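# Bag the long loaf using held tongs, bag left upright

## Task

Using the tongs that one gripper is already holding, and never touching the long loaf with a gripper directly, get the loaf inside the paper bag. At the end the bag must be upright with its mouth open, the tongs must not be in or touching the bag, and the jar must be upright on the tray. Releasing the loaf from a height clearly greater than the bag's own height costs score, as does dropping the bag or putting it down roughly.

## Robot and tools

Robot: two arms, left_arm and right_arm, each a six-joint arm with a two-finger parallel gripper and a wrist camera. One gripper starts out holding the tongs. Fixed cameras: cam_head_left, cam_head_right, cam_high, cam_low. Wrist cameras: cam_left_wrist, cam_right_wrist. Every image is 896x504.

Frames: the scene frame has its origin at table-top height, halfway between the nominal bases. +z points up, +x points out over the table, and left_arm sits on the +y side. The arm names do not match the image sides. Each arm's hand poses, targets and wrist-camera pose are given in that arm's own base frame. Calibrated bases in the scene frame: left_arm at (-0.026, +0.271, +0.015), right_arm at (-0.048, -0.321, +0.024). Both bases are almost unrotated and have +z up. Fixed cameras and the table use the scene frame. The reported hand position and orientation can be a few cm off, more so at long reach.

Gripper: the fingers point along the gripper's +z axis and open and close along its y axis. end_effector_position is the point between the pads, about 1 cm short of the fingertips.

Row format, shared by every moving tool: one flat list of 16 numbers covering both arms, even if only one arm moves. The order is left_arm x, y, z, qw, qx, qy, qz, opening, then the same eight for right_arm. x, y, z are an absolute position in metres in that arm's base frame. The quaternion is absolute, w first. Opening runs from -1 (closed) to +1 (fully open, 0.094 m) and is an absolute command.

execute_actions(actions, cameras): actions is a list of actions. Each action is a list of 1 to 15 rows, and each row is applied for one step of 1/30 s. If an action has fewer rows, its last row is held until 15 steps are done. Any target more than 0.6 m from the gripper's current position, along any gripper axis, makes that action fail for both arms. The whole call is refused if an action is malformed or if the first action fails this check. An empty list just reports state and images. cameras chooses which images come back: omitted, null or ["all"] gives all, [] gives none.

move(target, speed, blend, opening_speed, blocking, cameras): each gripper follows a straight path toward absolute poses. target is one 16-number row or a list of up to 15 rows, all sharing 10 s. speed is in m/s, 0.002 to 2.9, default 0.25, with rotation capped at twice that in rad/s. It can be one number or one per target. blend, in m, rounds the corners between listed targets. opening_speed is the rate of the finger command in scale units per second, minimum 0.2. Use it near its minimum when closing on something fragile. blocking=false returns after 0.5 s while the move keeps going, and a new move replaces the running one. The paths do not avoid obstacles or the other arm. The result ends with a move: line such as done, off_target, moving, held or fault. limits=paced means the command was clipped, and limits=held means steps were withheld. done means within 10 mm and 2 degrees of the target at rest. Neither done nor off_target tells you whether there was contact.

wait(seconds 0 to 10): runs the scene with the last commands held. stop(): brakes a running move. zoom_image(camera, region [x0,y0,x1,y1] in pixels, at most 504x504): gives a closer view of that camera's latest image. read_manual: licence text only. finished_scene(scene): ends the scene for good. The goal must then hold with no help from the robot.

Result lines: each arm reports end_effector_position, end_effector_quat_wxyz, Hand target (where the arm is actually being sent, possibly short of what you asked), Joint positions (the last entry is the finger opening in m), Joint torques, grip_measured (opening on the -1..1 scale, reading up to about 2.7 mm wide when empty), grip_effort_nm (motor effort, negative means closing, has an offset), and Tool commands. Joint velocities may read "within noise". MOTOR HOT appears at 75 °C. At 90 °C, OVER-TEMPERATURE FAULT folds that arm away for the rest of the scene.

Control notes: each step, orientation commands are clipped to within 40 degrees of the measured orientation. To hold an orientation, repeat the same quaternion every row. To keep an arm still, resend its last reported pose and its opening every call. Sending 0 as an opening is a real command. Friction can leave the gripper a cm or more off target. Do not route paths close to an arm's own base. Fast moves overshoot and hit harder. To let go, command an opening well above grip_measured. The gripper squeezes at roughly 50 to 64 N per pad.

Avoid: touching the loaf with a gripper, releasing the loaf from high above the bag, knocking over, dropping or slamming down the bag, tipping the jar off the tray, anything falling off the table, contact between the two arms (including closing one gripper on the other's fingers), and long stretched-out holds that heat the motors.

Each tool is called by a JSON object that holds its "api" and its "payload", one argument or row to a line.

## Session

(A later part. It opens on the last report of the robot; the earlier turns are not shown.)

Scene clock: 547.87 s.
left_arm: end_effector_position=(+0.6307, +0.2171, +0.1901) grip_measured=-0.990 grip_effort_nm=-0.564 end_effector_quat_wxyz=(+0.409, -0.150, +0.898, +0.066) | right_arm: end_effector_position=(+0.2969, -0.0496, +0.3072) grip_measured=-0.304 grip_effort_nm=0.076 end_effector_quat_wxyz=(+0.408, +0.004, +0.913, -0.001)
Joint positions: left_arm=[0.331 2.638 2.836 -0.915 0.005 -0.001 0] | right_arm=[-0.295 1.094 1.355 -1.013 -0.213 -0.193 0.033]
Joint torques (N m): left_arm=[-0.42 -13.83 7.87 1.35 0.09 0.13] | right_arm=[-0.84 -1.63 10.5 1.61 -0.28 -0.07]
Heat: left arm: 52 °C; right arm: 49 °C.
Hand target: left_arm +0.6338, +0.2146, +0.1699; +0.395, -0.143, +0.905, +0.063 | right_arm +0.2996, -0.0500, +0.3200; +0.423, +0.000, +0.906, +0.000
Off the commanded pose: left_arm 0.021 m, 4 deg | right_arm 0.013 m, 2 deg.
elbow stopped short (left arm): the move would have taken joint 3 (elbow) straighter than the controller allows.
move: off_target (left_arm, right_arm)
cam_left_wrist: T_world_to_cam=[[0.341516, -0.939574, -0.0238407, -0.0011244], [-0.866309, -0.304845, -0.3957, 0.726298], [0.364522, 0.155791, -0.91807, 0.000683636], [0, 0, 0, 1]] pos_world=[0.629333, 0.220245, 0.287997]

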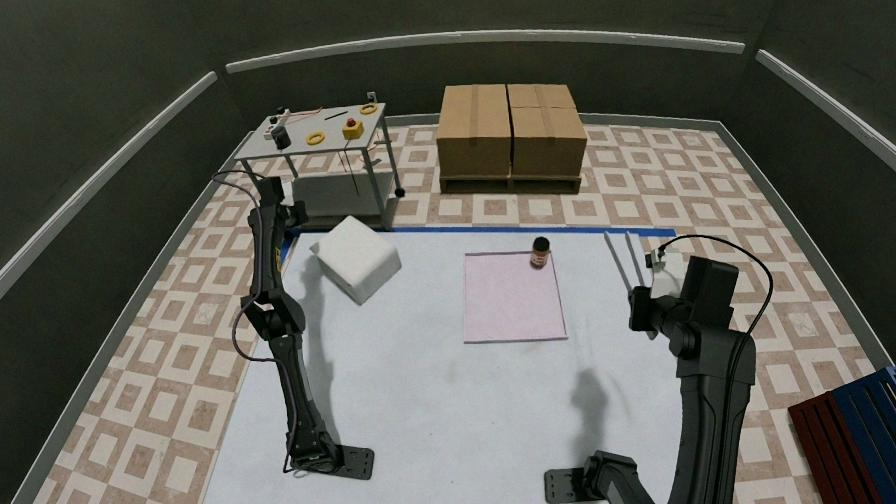

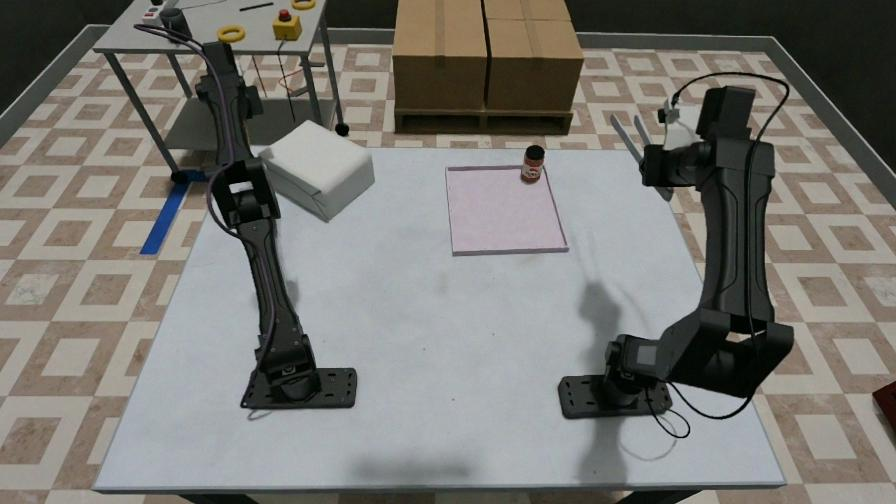

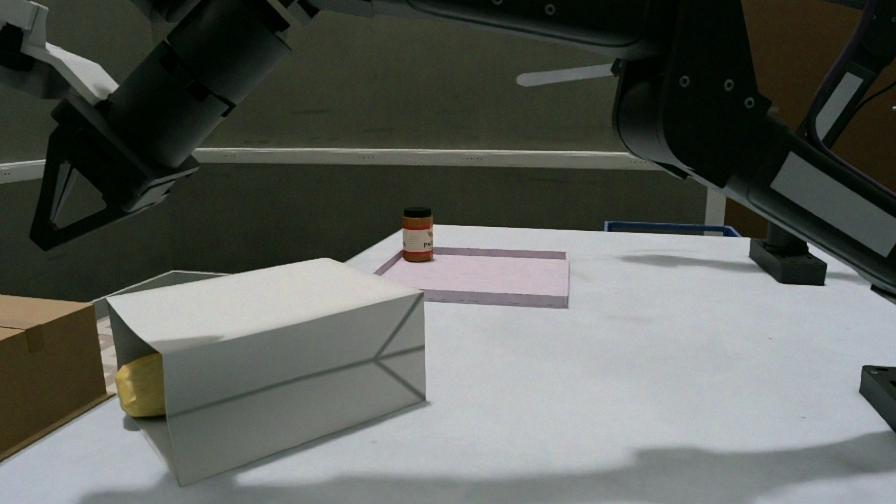

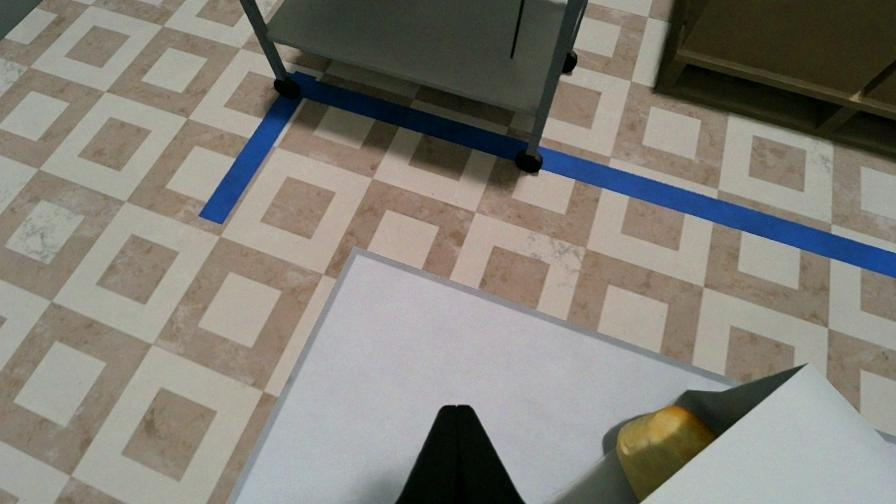

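{"api": "move", "payload": {
  "target": [0.632,0.218,0.06,0.378,-0.1445,0.9125,0.0599,-1,0.30,-0.05,0.32,0.4226,0,0.9063,0,-0.3024],
  "speed": 0.1,
  "cameras": ["cam_head_right","cam_low","cam_left_wrist"]
}}

{"api": "zoom_image", "payload": {
  "camera": "cam_low",
  "region": [0, 150, 450, 500]
}}

Scene clock: 557.57 s.
left_arm: end_effector_position=(+0.6306, +0.2162, +0.0378) grip_measured=-0.990 grip_effort_nm=-0.559 end_effector_quat_wxyz=(+0.360, -0.150, +0.919, +0.057) | right_arm: end_effector_position=(+0.2969, -0.0496, +0.3072) grip_measured=-0.304 grip_effort_nm=0.081 end_effector_quat_wxyz=(+0.408, +0.004, +0.913, -0.001)
Joint positions: left_arm=[0.331 2.612 2.246 -0.459 0.009 0.004 0] | right_arm=[-0.295 1.094 1.355 -1.013 -0.213 -0.193 0.033]
Joint torques (N m): left_arm=[0.18 -22.15 4.83 1.49 0.06 0.12] | right_arm=[-0.84 -1.63 10.5 1.61 -0.28 -0.07]
Heat: left arm: 52 °C; right arm: 49 °C.
Hand target: left_arm +0.6321, +0.2180, +0.0598; +0.378, -0.145, +0.913, +0.060 | right_arm +0.2997, -0.0500, +0.3200; +0.423, +0.000, +0.906, +0.000
Off the commanded pose: left_arm 0.022 m, 2 deg | right_arm 0.013 m, 2 deg.
move: off_target (left_arm, right_arm)
cam_left_wrist: T_world_to_cam=[[0.332784, -0.942646, -0.0259506, 0.00075443], [-0.903975, -0.311056, -0.293382, 0.686934], [0.268483, 0.121092, -0.955643, -0.0694503], [0, 0, 0, 1]] pos_world=[0.639366, 0.222796, 0.135184]

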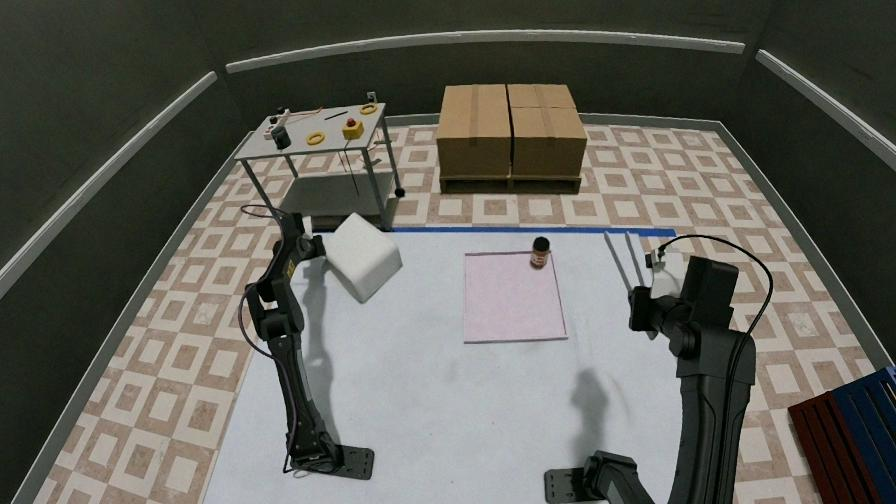

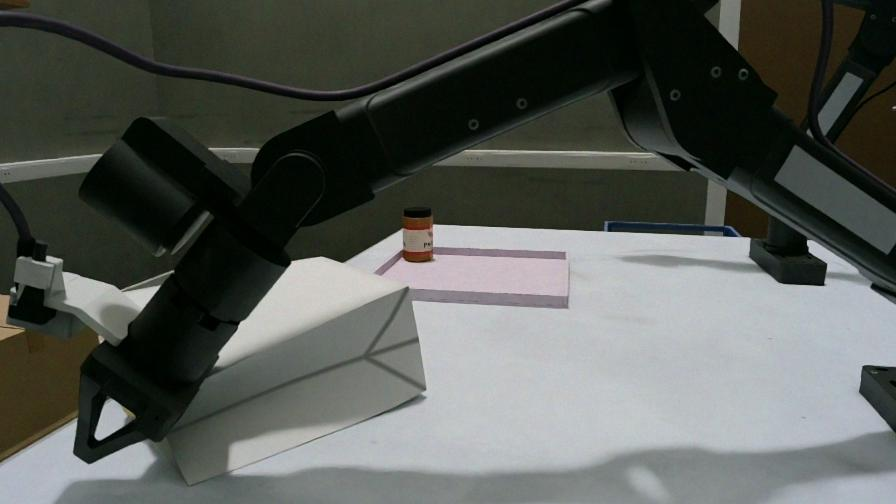

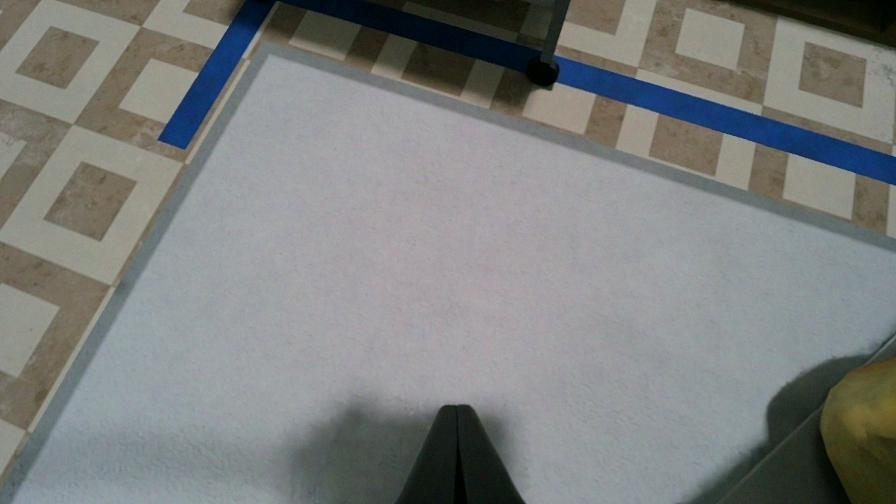

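Scaled by 1.120.

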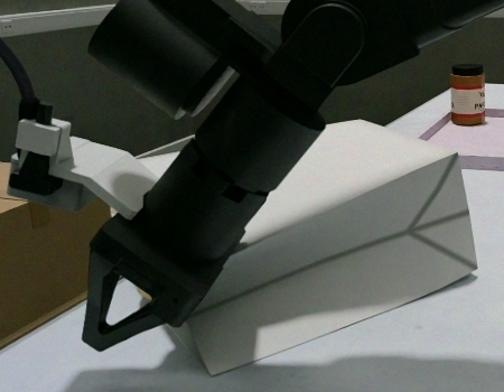

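{"api": "move", "payload": {
  "target": [0.62,0.215,0.17,0.378,-0.1445,0.9125,0.0599,-1,0.30,-0.05,0.32,0.4226,0,0.9063,0,-0.3024],
  "speed": 0.1,
  "cameras": ["cam_head_right","cam_low","cam_left_wrist"]
}}

{"api": "zoom_image", "payload": {
  "camera": "cam_head_right",
  "region": [260, 200, 460, 360]
}}

Scene clock: 568.80 s.
left_arm: end_effector_position=(+0.6202, +0.2127, +0.1540) grip_measured=-0.990 grip_effort_nm=-0.569 end_effector_quat_wxyz=(+0.367, -0.149, +0.916, +0.058) | right_arm: end_effector_position=(+0.2969, -0.0496, +0.3072) grip_measured=-0.304 grip_effort_nm=0.071 end_effector_quat_wxyz=(+0.408, +0.004, +0.913, -0.001)
Joint positions: left_arm=[0.332 2.578 2.636 -0.867 0.01 0.006 0] | right_arm=[-0.295 1.094 1.355 -1.013 -0.213 -0.193 0.033]
Joint torques (N m): left_arm=[0.51 -18.54 8.34 1.23 0.09 0.14] | right_arm=[-0.85 -1.63 10.5 1.61 -0.28 -0.07]
Heat: left arm: 53 °C; right arm: 49 °C.
Hand target: left_arm +0.6197, +0.2150, +0.1699; +0.379, -0.145, +0.912, +0.060 | right_arm +0.2997, -0.0500, +0.3200; +0.423, +0.000, +0.906, +0.000
Off the commanded pose: left_arm 0.016 m, 1 deg | right_arm 0.013 m, 2 deg.
move: off_target (left_arm, right_arm)
cam_left_wrist: T_world_to_cam=[[0.331543, -0.943074, -0.026279, 0.00488467], [-0.899986, -0.307793, -0.308689, 0.709754], [0.283028, 0.125994, -0.9508, 0.0339201], [0, 0, 0, 1]] pos_world=[0.627548, 0.21879, 0.251473]

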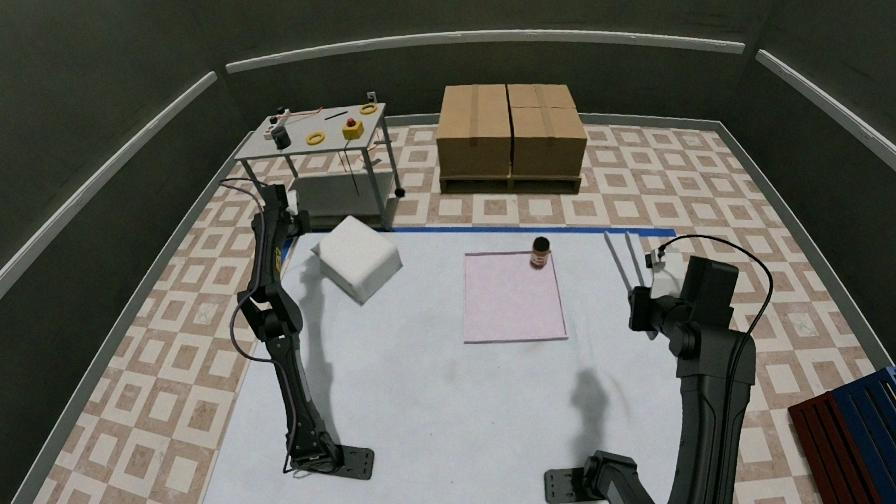

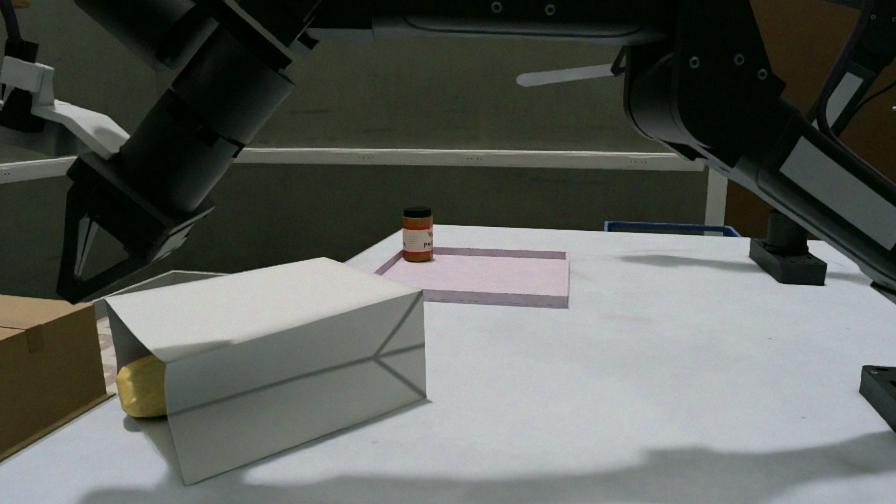

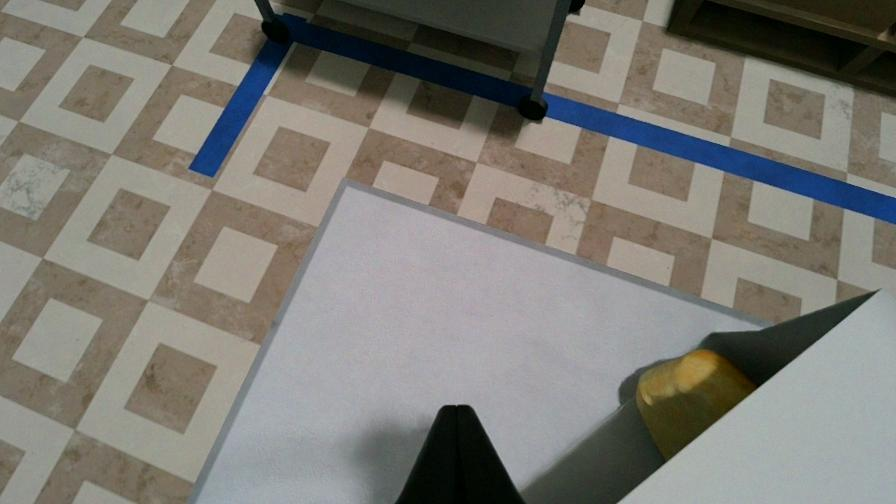

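Scaled by 2.520.

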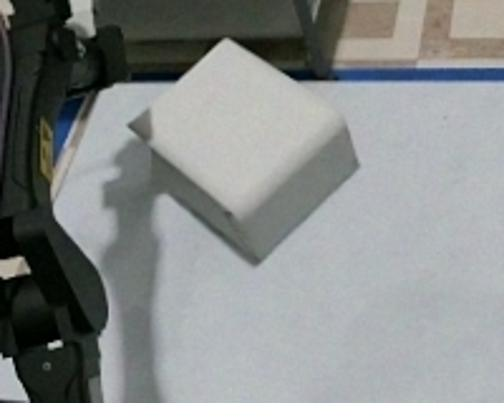

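{"api": "move", "payload": {
  "target": [
    [0.615,0.198,0.15,0.378,-0.1445,0.9125,0.0599,-1,0.30,-0.05,0.32,0.4226,0,0.9063,0,-0.3024],
    [0.615,0.198,0.1,0.378,-0.1445,0.9125,0.0599,-1,0.30,-0.05,0.32,0.4226,0,0.9063,0,-0.3024]
  ],
  "speed": 0.1,
  "cameras": ["cam_head_right","cam_low","cam_left_wrist"]
}}

{"api": "zoom_image", "payload": {
  "camera": "cam_low",
  "region": [0, 150, 450, 500]
}}

Scene clock: 606.83 s.
left_arm: end_effector_position=(+0.6141, +0.1973, +0.0704) grip_measured=-0.990 grip_effort_nm=-0.564 end_effector_quat_wxyz=(+0.354, -0.141, +0.923, +0.055) | right_arm: end_effector_position=(+0.2969, -0.0496, +0.3072) grip_measured=-0.304 grip_effort_nm=0.071 end_effector_quat_wxyz=(+0.408, +0.004, +0.913, -0.001)
Joint positions: left_arm=[0.31 2.477 2.132 -0.492 0.002 0.006 0] | right_arm=[-0.295 1.094 1.355 -1.013 -0.213 -0.193 0.033]
Joint torques (N m): left_arm=[-0.24 -22.49 5 1.52 -0.09 -0.05] | right_arm=[-0.84 -1.63 10.5 1.61 -0.28 -0.07]
Heat: left arm: 51 °C; right arm: 50 °C.
Hand target: left_arm +0.6151, +0.1981, +0.0995; +0.378, -0.145, +0.913, +0.060 | right_arm +0.2997, -0.0500, +0.3200; +0.423, +0.000, +0.906, +0.000
Off the commanded pose: left_arm 0.030 m, 3 deg | right_arm 0.013 m, 2 deg.
move: off_target (left_arm, right_arm)
cam_left_wrist: T_world_to_cam=[[0.315212, -0.948469, -0.0323606, 0.00166187], [-0.913379, -0.293939, -0.281672, 0.677249], [0.257646, 0.118344, -0.958965, -0.0242101], [0, 0, 0, 1]] pos_world=[0.624298, 0.203512, 0.167599]

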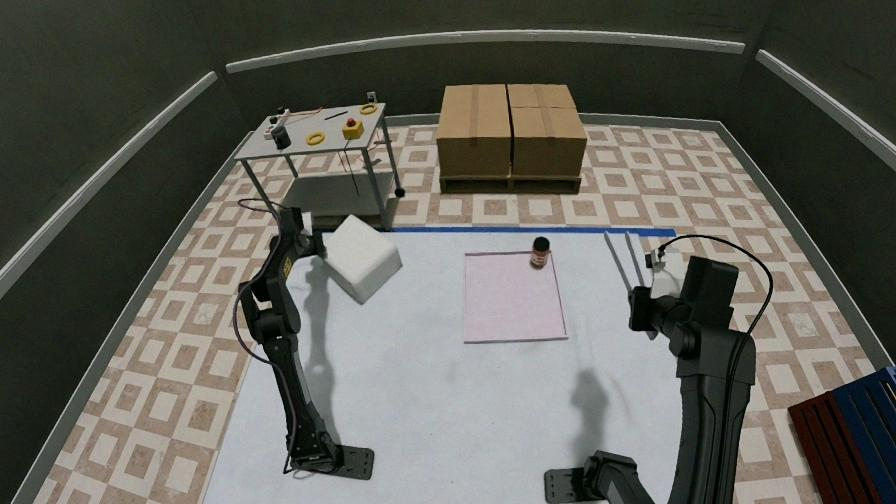

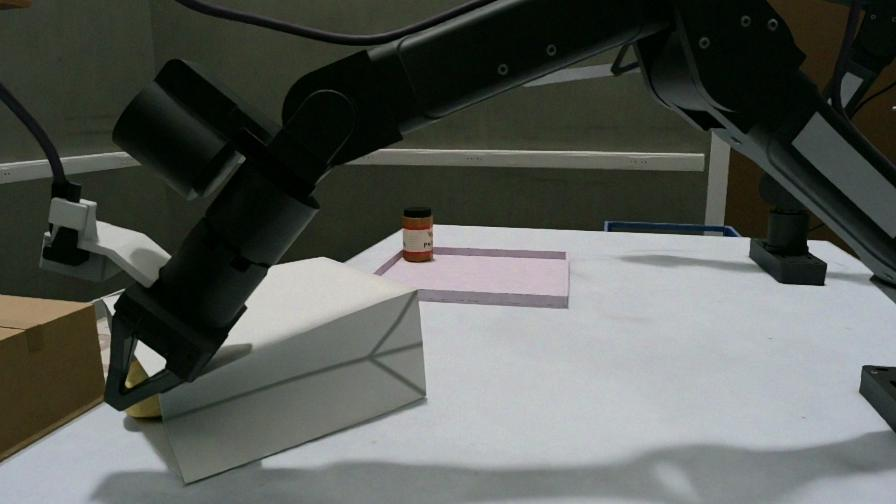

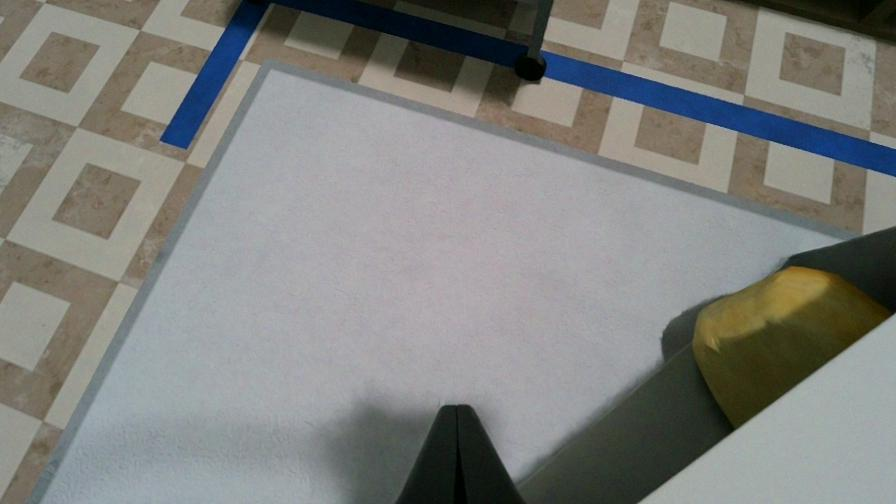

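Scaled by 1.120.

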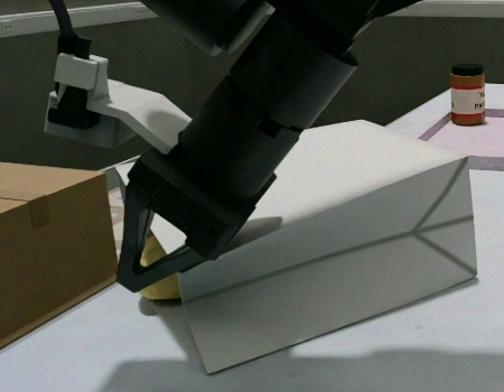

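{"api": "move", "payload": {
  "target": [0.565,0.130,0.108,0.378,-0.1445,0.9125,0.0599,-1,0.30,-0.05,0.32,0.4226,0,0.9063,0,-0.3024],
  "speed": 0.06,
  "cameras": ["cam_head_right","cam_low","cam_left_wrist"]
}}

Scene clock: 615.70 s.
left_arm: end_effector_position=(+0.5667, +0.1311, +0.0856) grip_measured=-0.990 grip_effort_nm=-0.559 end_effector_quat_wxyz=(+0.358, -0.140, +0.921, +0.058) | right_arm: end_effector_position=(+0.2968, -0.0496, +0.3072) grip_measured=-0.304 grip_effort_nm=0.081 end_effector_quat_wxyz=(+0.407, +0.004, +0.913, -0.001)
Joint positions: left_arm=[0.203 2.18 1.674 -0.325 -0.073 -0.07 0] | right_arm=[-0.295 1.094 1.355 -1.013 -0.213 -0.193 0.033]
Joint torques (N m): left_arm=[-0.29 -19.81 4.44 1.5 -0.12 -0.05] | right_arm=[-0.85 -1.63 10.5 1.61 -0.27 -0.07]
Heat: left arm: 54 °C; right arm: 50 °C.
Hand target: left_arm +0.5653, +0.1301, +0.1075; +0.378, -0.145, +0.913, +0.060 | right_arm +0.2996, -0.0500, +0.3199; +0.423, +0.000, +0.906, +0.000
Off the commanded pose: left_arm 0.022 m, 3 deg | right_arm 0.013 m, 2 deg.
move: off_target (left_arm, right_arm)
cam_left_wrist: T_world_to_cam=[[0.315333, -0.948259, -0.0370049, -0.045417], [-0.911343, -0.291723, -0.290433, 0.618196], [0.26461, 0.125307, -0.95618, 0.00536971], [0, 0, 0, 1]] pos_world=[0.576289, 0.136602, 0.182998]

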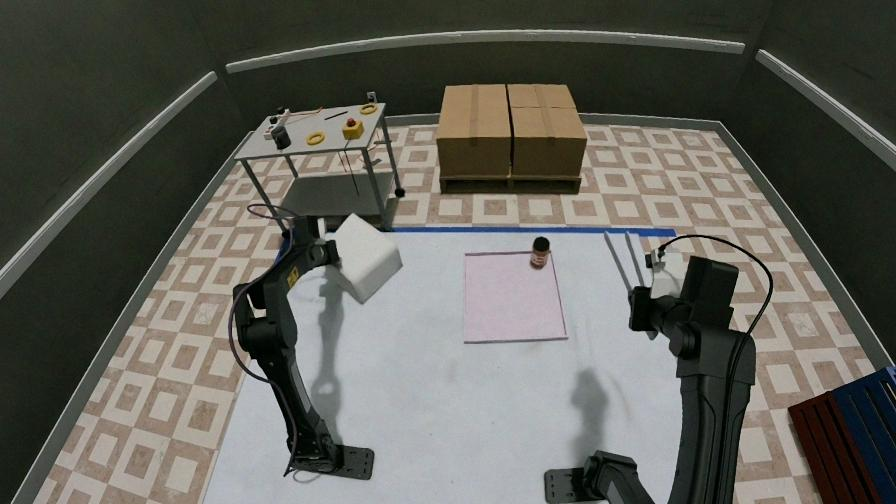

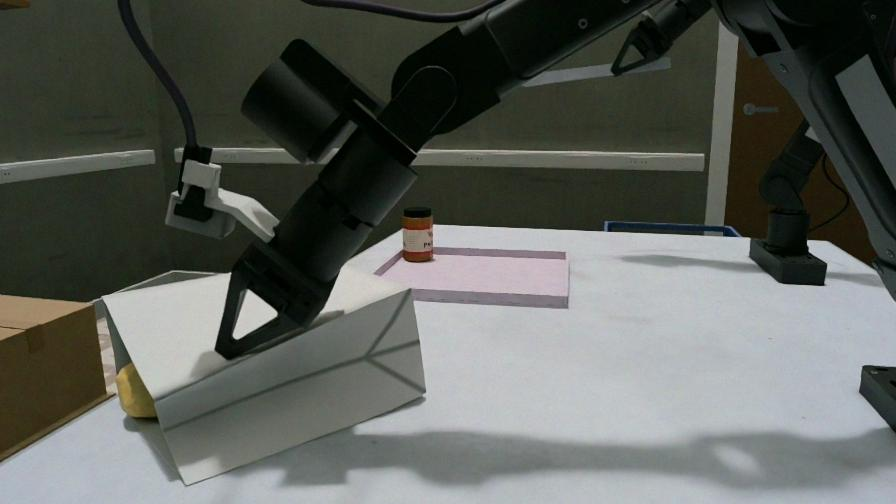

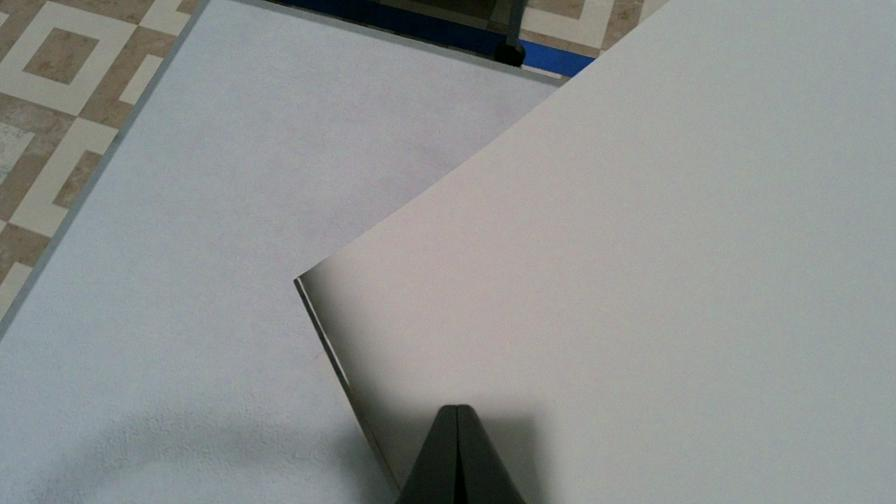

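{"api": "move", "payload": {
  "target": [
    [0.54,0.16,0.24,0.378,-0.1445,0.9125,0.0599,-1,0.30,-0.05,0.32,0.4226,0,0.9063,0,-0.3024],
    [0.585,0.255,0.22,0.31,-0.31,0.6356,-0.6356,-1,0.30,-0.05,0.32,0.4226,0,0.9063,0,-0.3024]
  ],
  "speed": 0.25,
  "cameras": ["cam_head_right","cam_low","cam_left_wrist"]
}}

Scene clock: 655.60 s.
left_arm: end_effector_position=(+0.5886, +0.2564, +0.1959) grip_measured=-0.990 grip_effort_nm=-0.559 end_effector_quat_wxyz=(+0.293, -0.323, +0.634, -0.639) | right_arm: end_effector_position=(+0.2968, -0.0496, +0.3072) grip_measured=-0.304 grip_effort_nm=0.076 end_effector_quat_wxyz=(+0.407, +0.004, +0.913, -0.001)
Joint positions: left_arm=[0.684 2.704 2.349 0.302 1.354 -1.56 0] | right_arm=[-0.295 1.094 1.355 -1.013 -0.213 -0.193 0.033]
Joint torques (N m): left_arm=[0.25 -23.38 4.48 1.43 0.04 -0.04] | right_arm=[-0.84 -1.63 10.5 1.61 -0.28 -0.07]
Heat: left arm: 55 °C; right arm: 50 °C.
Hand target: left_arm +0.5850, +0.2548, +0.2195; +0.309, -0.310, +0.636, -0.635 | right_arm +0.2996, -0.0500, +0.3199; +0.423, +0.000, +0.906, +0.000
Off the commanded pose: left_arm 0.024 m, 3 deg | right_arm 0.013 m, 2 deg.
move: off_target (left_arm, right_arm)
cam_left_wrist: T_world_to_cam=[[0.0562805, -0.00163319, 0.998414, -0.222499], [-0.898253, -0.436633, 0.0499202, 0.669465], [0.435859, -0.899638, -0.026041, 0.069123], [0, 0, 0, 1]] pos_world=[0.583744, 0.354133, 0.190526]

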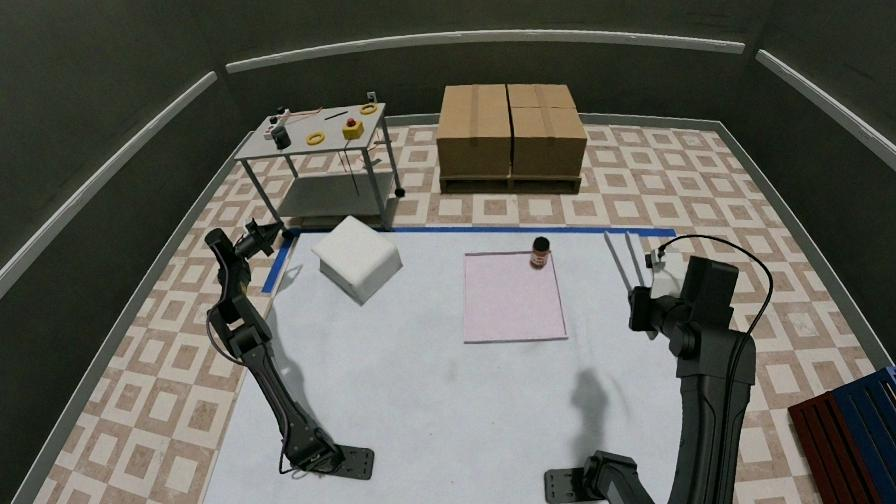

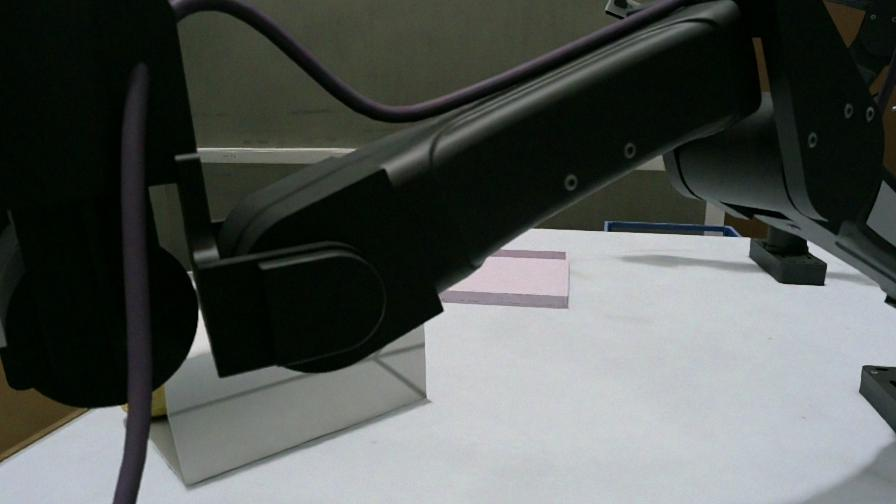

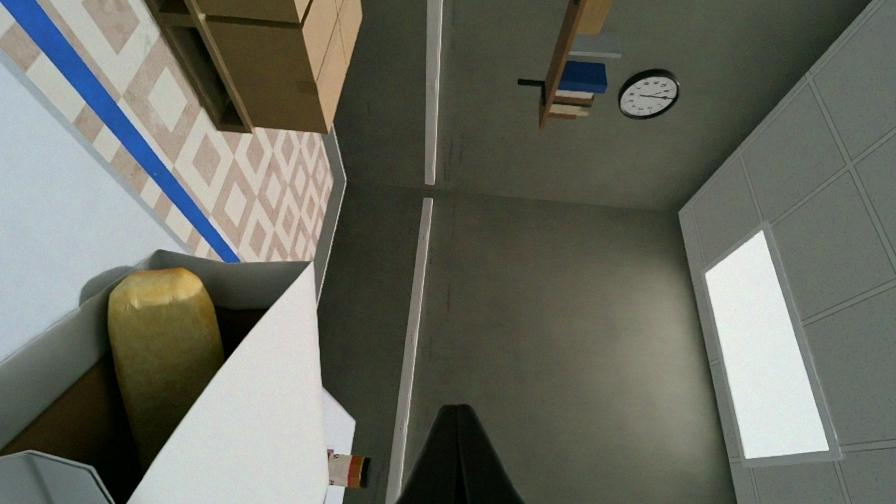

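{"api": "move", "payload": {
  "target": [
    [0.60,0.245,0.10,0.31,-0.31,0.6356,-0.6356,-1,0.30,-0.05,0.32,0.4226,0,0.9063,0,-0.3024]
  ],
  "speed": 0.12,
  "cameras": ["cam_head_right","cam_low","cam_left_wrist"]
}}

Scene clock: 663.33 s.
left_arm: end_effector_position=(+0.5972, +0.2461, +0.1167) grip_measured=-0.990 grip_effort_nm=-0.559 end_effector_quat_wxyz=(+0.314, -0.306, +0.637, -0.634) | right_arm: end_effector_position=(+0.2968, -0.0496, +0.3072) grip_measured=-0.304 grip_effort_nm=0.076 end_effector_quat_wxyz=(+0.407, +0.004, +0.913, -0.001)
Joint positions: left_arm=[0.66 2.825 2.245 0.581 1.323 -1.56 0] | right_arm=[-0.295 1.094 1.355 -1.013 -0.213 -0.193 0.033]
Joint torques (N m): left_arm=[-0.43 -15.42 6.79 1.45 -0.05 0.02] | right_arm=[-0.85 -1.63 10.5 1.61 -0.28 -0.07]
Heat: left arm: 62 °C; right arm: 51 °C.
Hand target: left_arm +0.5995, +0.2446, +0.1001; +0.310, -0.310, +0.636, -0.635 | right_arm +0.2996, -0.0500, +0.3200; +0.423, +0.000, +0.906, +0.000
Off the commanded pose: left_arm 0.017 m, 1 deg | right_arm 0.013 m, 2 deg.
move: off_target (left_arm, right_arm)
cam_left_wrist: T_world_to_cam=[[0.0146299, -0.0357714, 0.999253, -0.110696], [-0.896186, -0.443671, -0.00276165, 0.683358], [0.443438, -0.895476, -0.0385487, 0.0499595], [0, 0, 0, 1]] pos_world=[0.591881, 0.343964, 0.114427]

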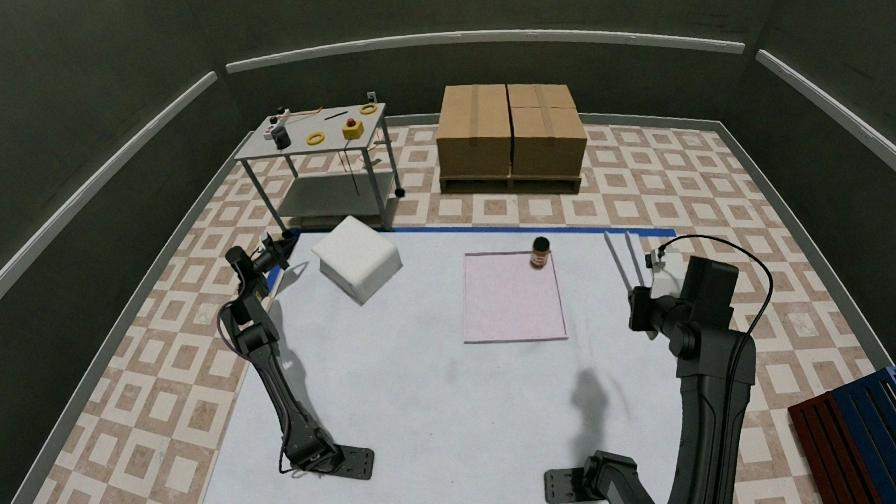

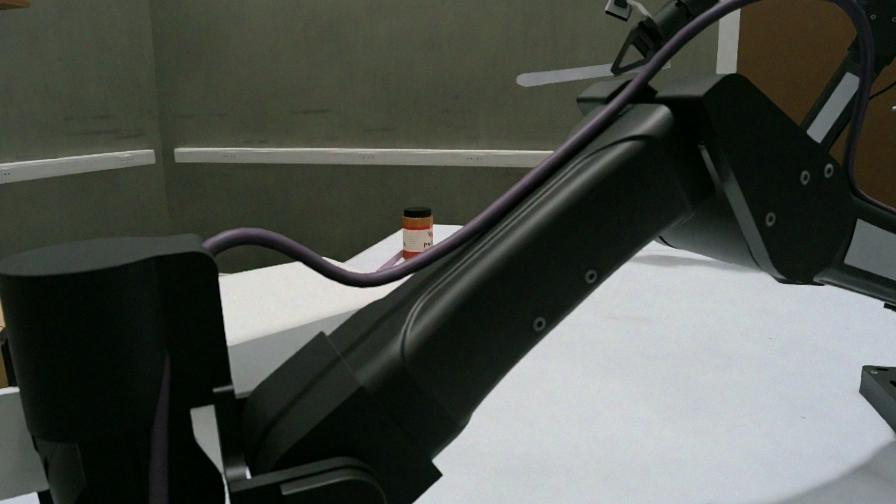

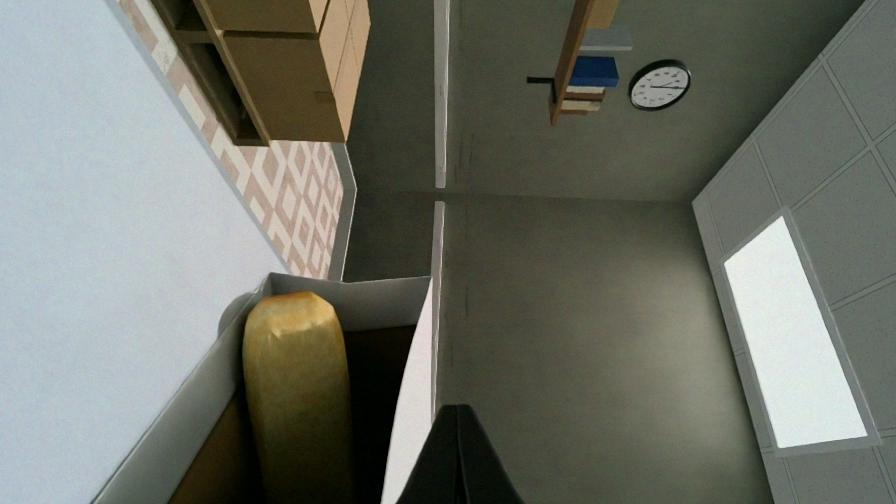

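{"api": "move", "payload": {
  "target": [
    [0.60,0.24,0.055,0.31,-0.31,0.6356,-0.6356,-1,0.30,-0.05,0.32,0.4226,0,0.9063,0,-0.3024],
    [0.59,0.205,0.055,0.31,-0.31,0.6356,-0.6356,-1,0.30,-0.05,0.32,0.4226,0,0.9063,0,-0.3024]
  ],
  "speed": 0.12,
  "cameras": ["cam_head_right","cam_low","cam_left_wrist"]
}}

Scene clock: 677.27 s.
left_arm: end_effector_position=(+0.5896, +0.2126, +0.0504) grip_measured=-0.990 grip_effort_nm=-0.559 end_effector_quat_wxyz=(+0.323, -0.304, +0.636, -0.631) | right_arm: end_effector_position=(+0.2968, -0.0496, +0.3072) grip_measured=-0.304 grip_effort_nm=0.081 end_effector_quat_wxyz=(+0.407, +0.004, +0.913, -0.001)
Joint positions: left_arm=[0.62 2.859 2.011 0.865 1.272 -1.56 0] | right_arm=[-0.295 1.094 1.355 -1.013 -0.213 -0.193 0.033]
Joint torques (N m): left_arm=[-1.02 -20.57 3.6 1.25 0.03 -0.09] | right_arm=[-0.85 -1.65 10.5 1.61 -0.28 -0.07]
Heat: left arm: 57 °C; right arm: 51 °C.
Hand target: left_arm +0.5900, +0.2049, +0.0549; +0.310, -0.310, +0.636, -0.636 | right_arm +0.2996, -0.0500, +0.3200; +0.423, +0.000, +0.906, +0.000
Off the commanded pose: left_arm 0.009 m, 2 deg | right_arm 0.013 m, 2 deg.
move: off_target (right_arm)
cam_left_wrist: T_world_to_cam=[[0.000957976, -0.0455347, 0.998962, -0.0354008], [-0.891254, -0.453073, -0.0197973, 0.661353], [0.453504, -0.89031, -0.041017, 0.0138551], [0, 0, 0, 1]] pos_world=[0.583184, 0.310364, 0.0490253]

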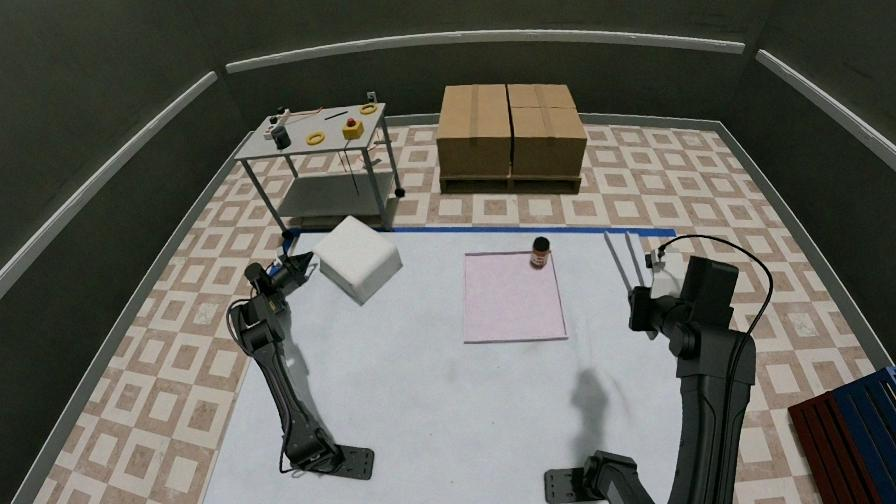

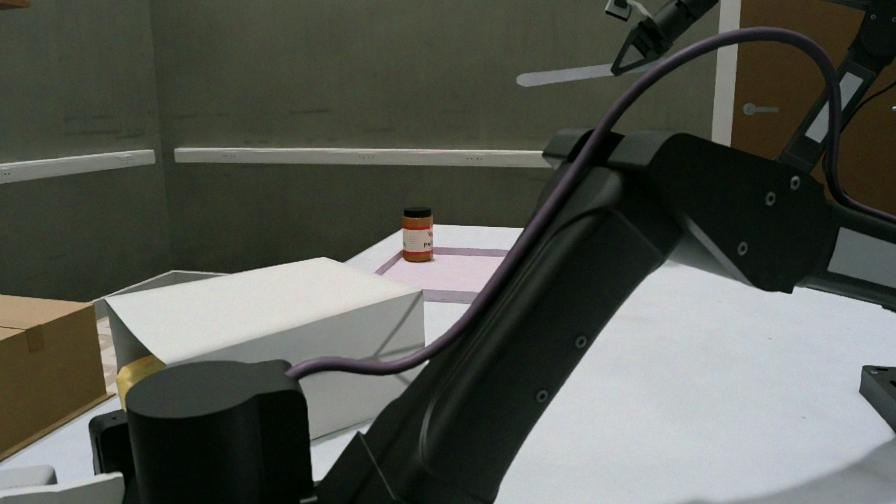

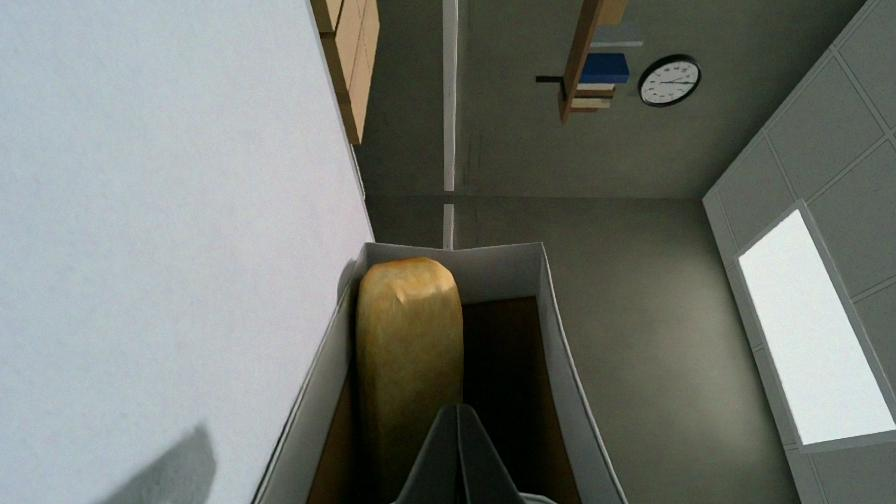

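{"api": "move", "payload": {
  "target": [
    [0.59,0.205,0.072,0.31,-0.31,0.6356,-0.6356,-1,0.30,-0.05,0.32,0.4226,0,0.9063,0,-0.3024],
    [0.555,0.157,0.072,0.31,-0.31,0.6356,-0.6356,-1,0.30,-0.05,0.32,0.4226,0,0.9063,0,-0.3024]
  ],
  "speed": 0.06,
  "cameras": ["cam_head_right","cam_low","cam_left_wrist"]
}}

Scene clock: 702.50 s.
left_arm: end_effector_position=(+0.5543, +0.1594, +0.0496) grip_measured=-0.990 grip_effort_nm=-0.554 end_effector_quat_wxyz=(+0.296, -0.324, +0.634, -0.637) | right_arm: end_effector_position=(+0.2968, -0.0496, +0.3072) grip_measured=-0.304 grip_effort_nm=0.076 end_effector_quat_wxyz=(+0.407, +0.004, +0.913, -0.001)
Joint positions: left_arm=[0.575 2.658 1.584 1.034 1.237 -1.572 0] | right_arm=[-0.295 1.094 1.355 -1.013 -0.213 -0.193 0.033]
Joint torques (N m): left_arm=[-0.7 -21.15 3.18 1.48 0.01 0.01] | right_arm=[-0.85 -1.63 10.5 1.61 -0.28 -0.07]
Heat: left arm: 60 °C; right arm: 51 °C.
Hand target: left_arm +0.5551, +0.1569, +0.0717; +0.310, -0.310, +0.636, -0.636 | right_arm +0.2996, -0.0500, +0.3200; +0.423, +0.000, +0.906, +0.000
Off the commanded pose: left_arm 0.023 m, 2 deg | right_arm 0.013 m, 2 deg.
move: off_target (left_arm, right_arm)
cam_left_wrist: T_world_to_cam=[[0.0548642, -0.00514216, 0.998481, -0.0733401], [-0.895092, -0.443408, 0.0468997, 0.603002], [0.442493, -0.896305, -0.0289299, -0.0110098], [0, 0, 0, 1]] pos_world=[0.548637, 0.25713, 0.0446295]

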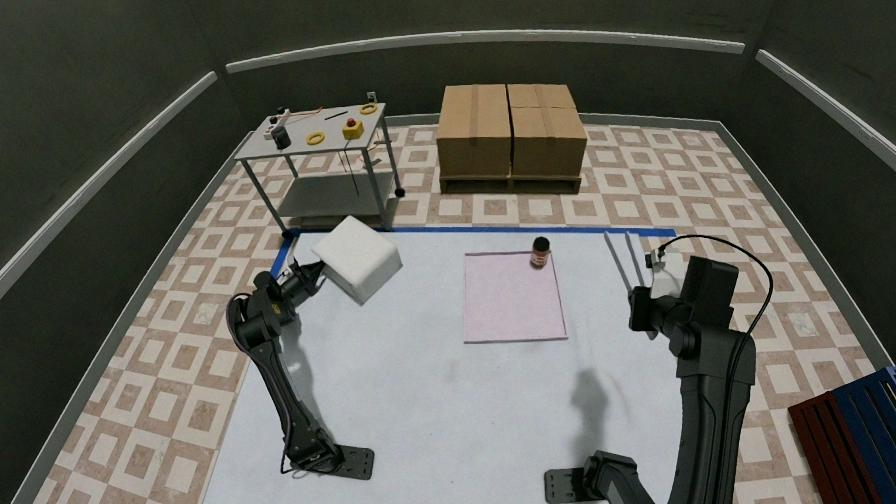

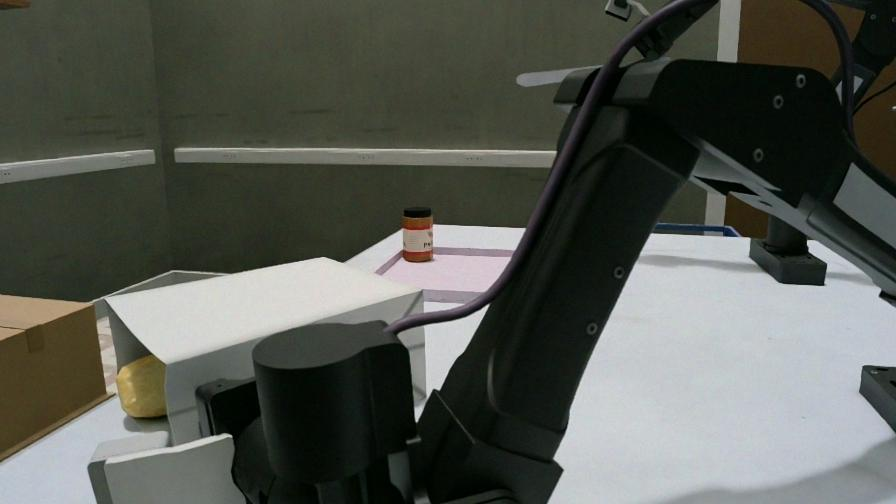

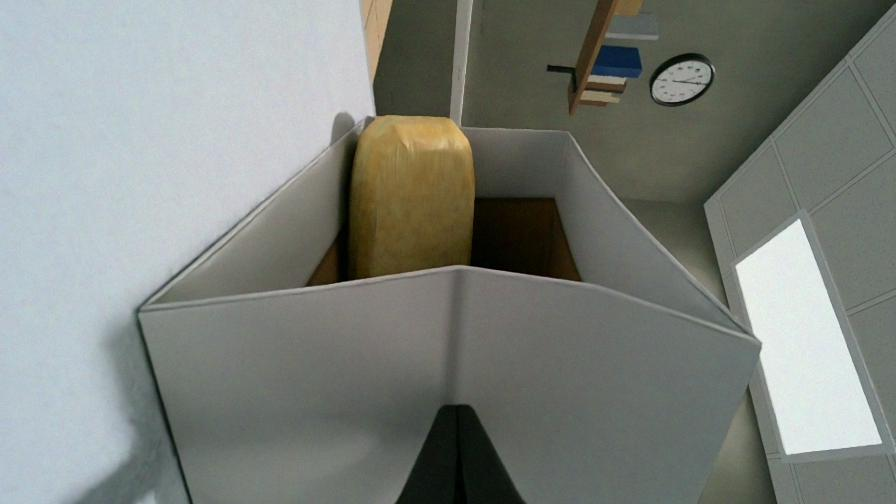

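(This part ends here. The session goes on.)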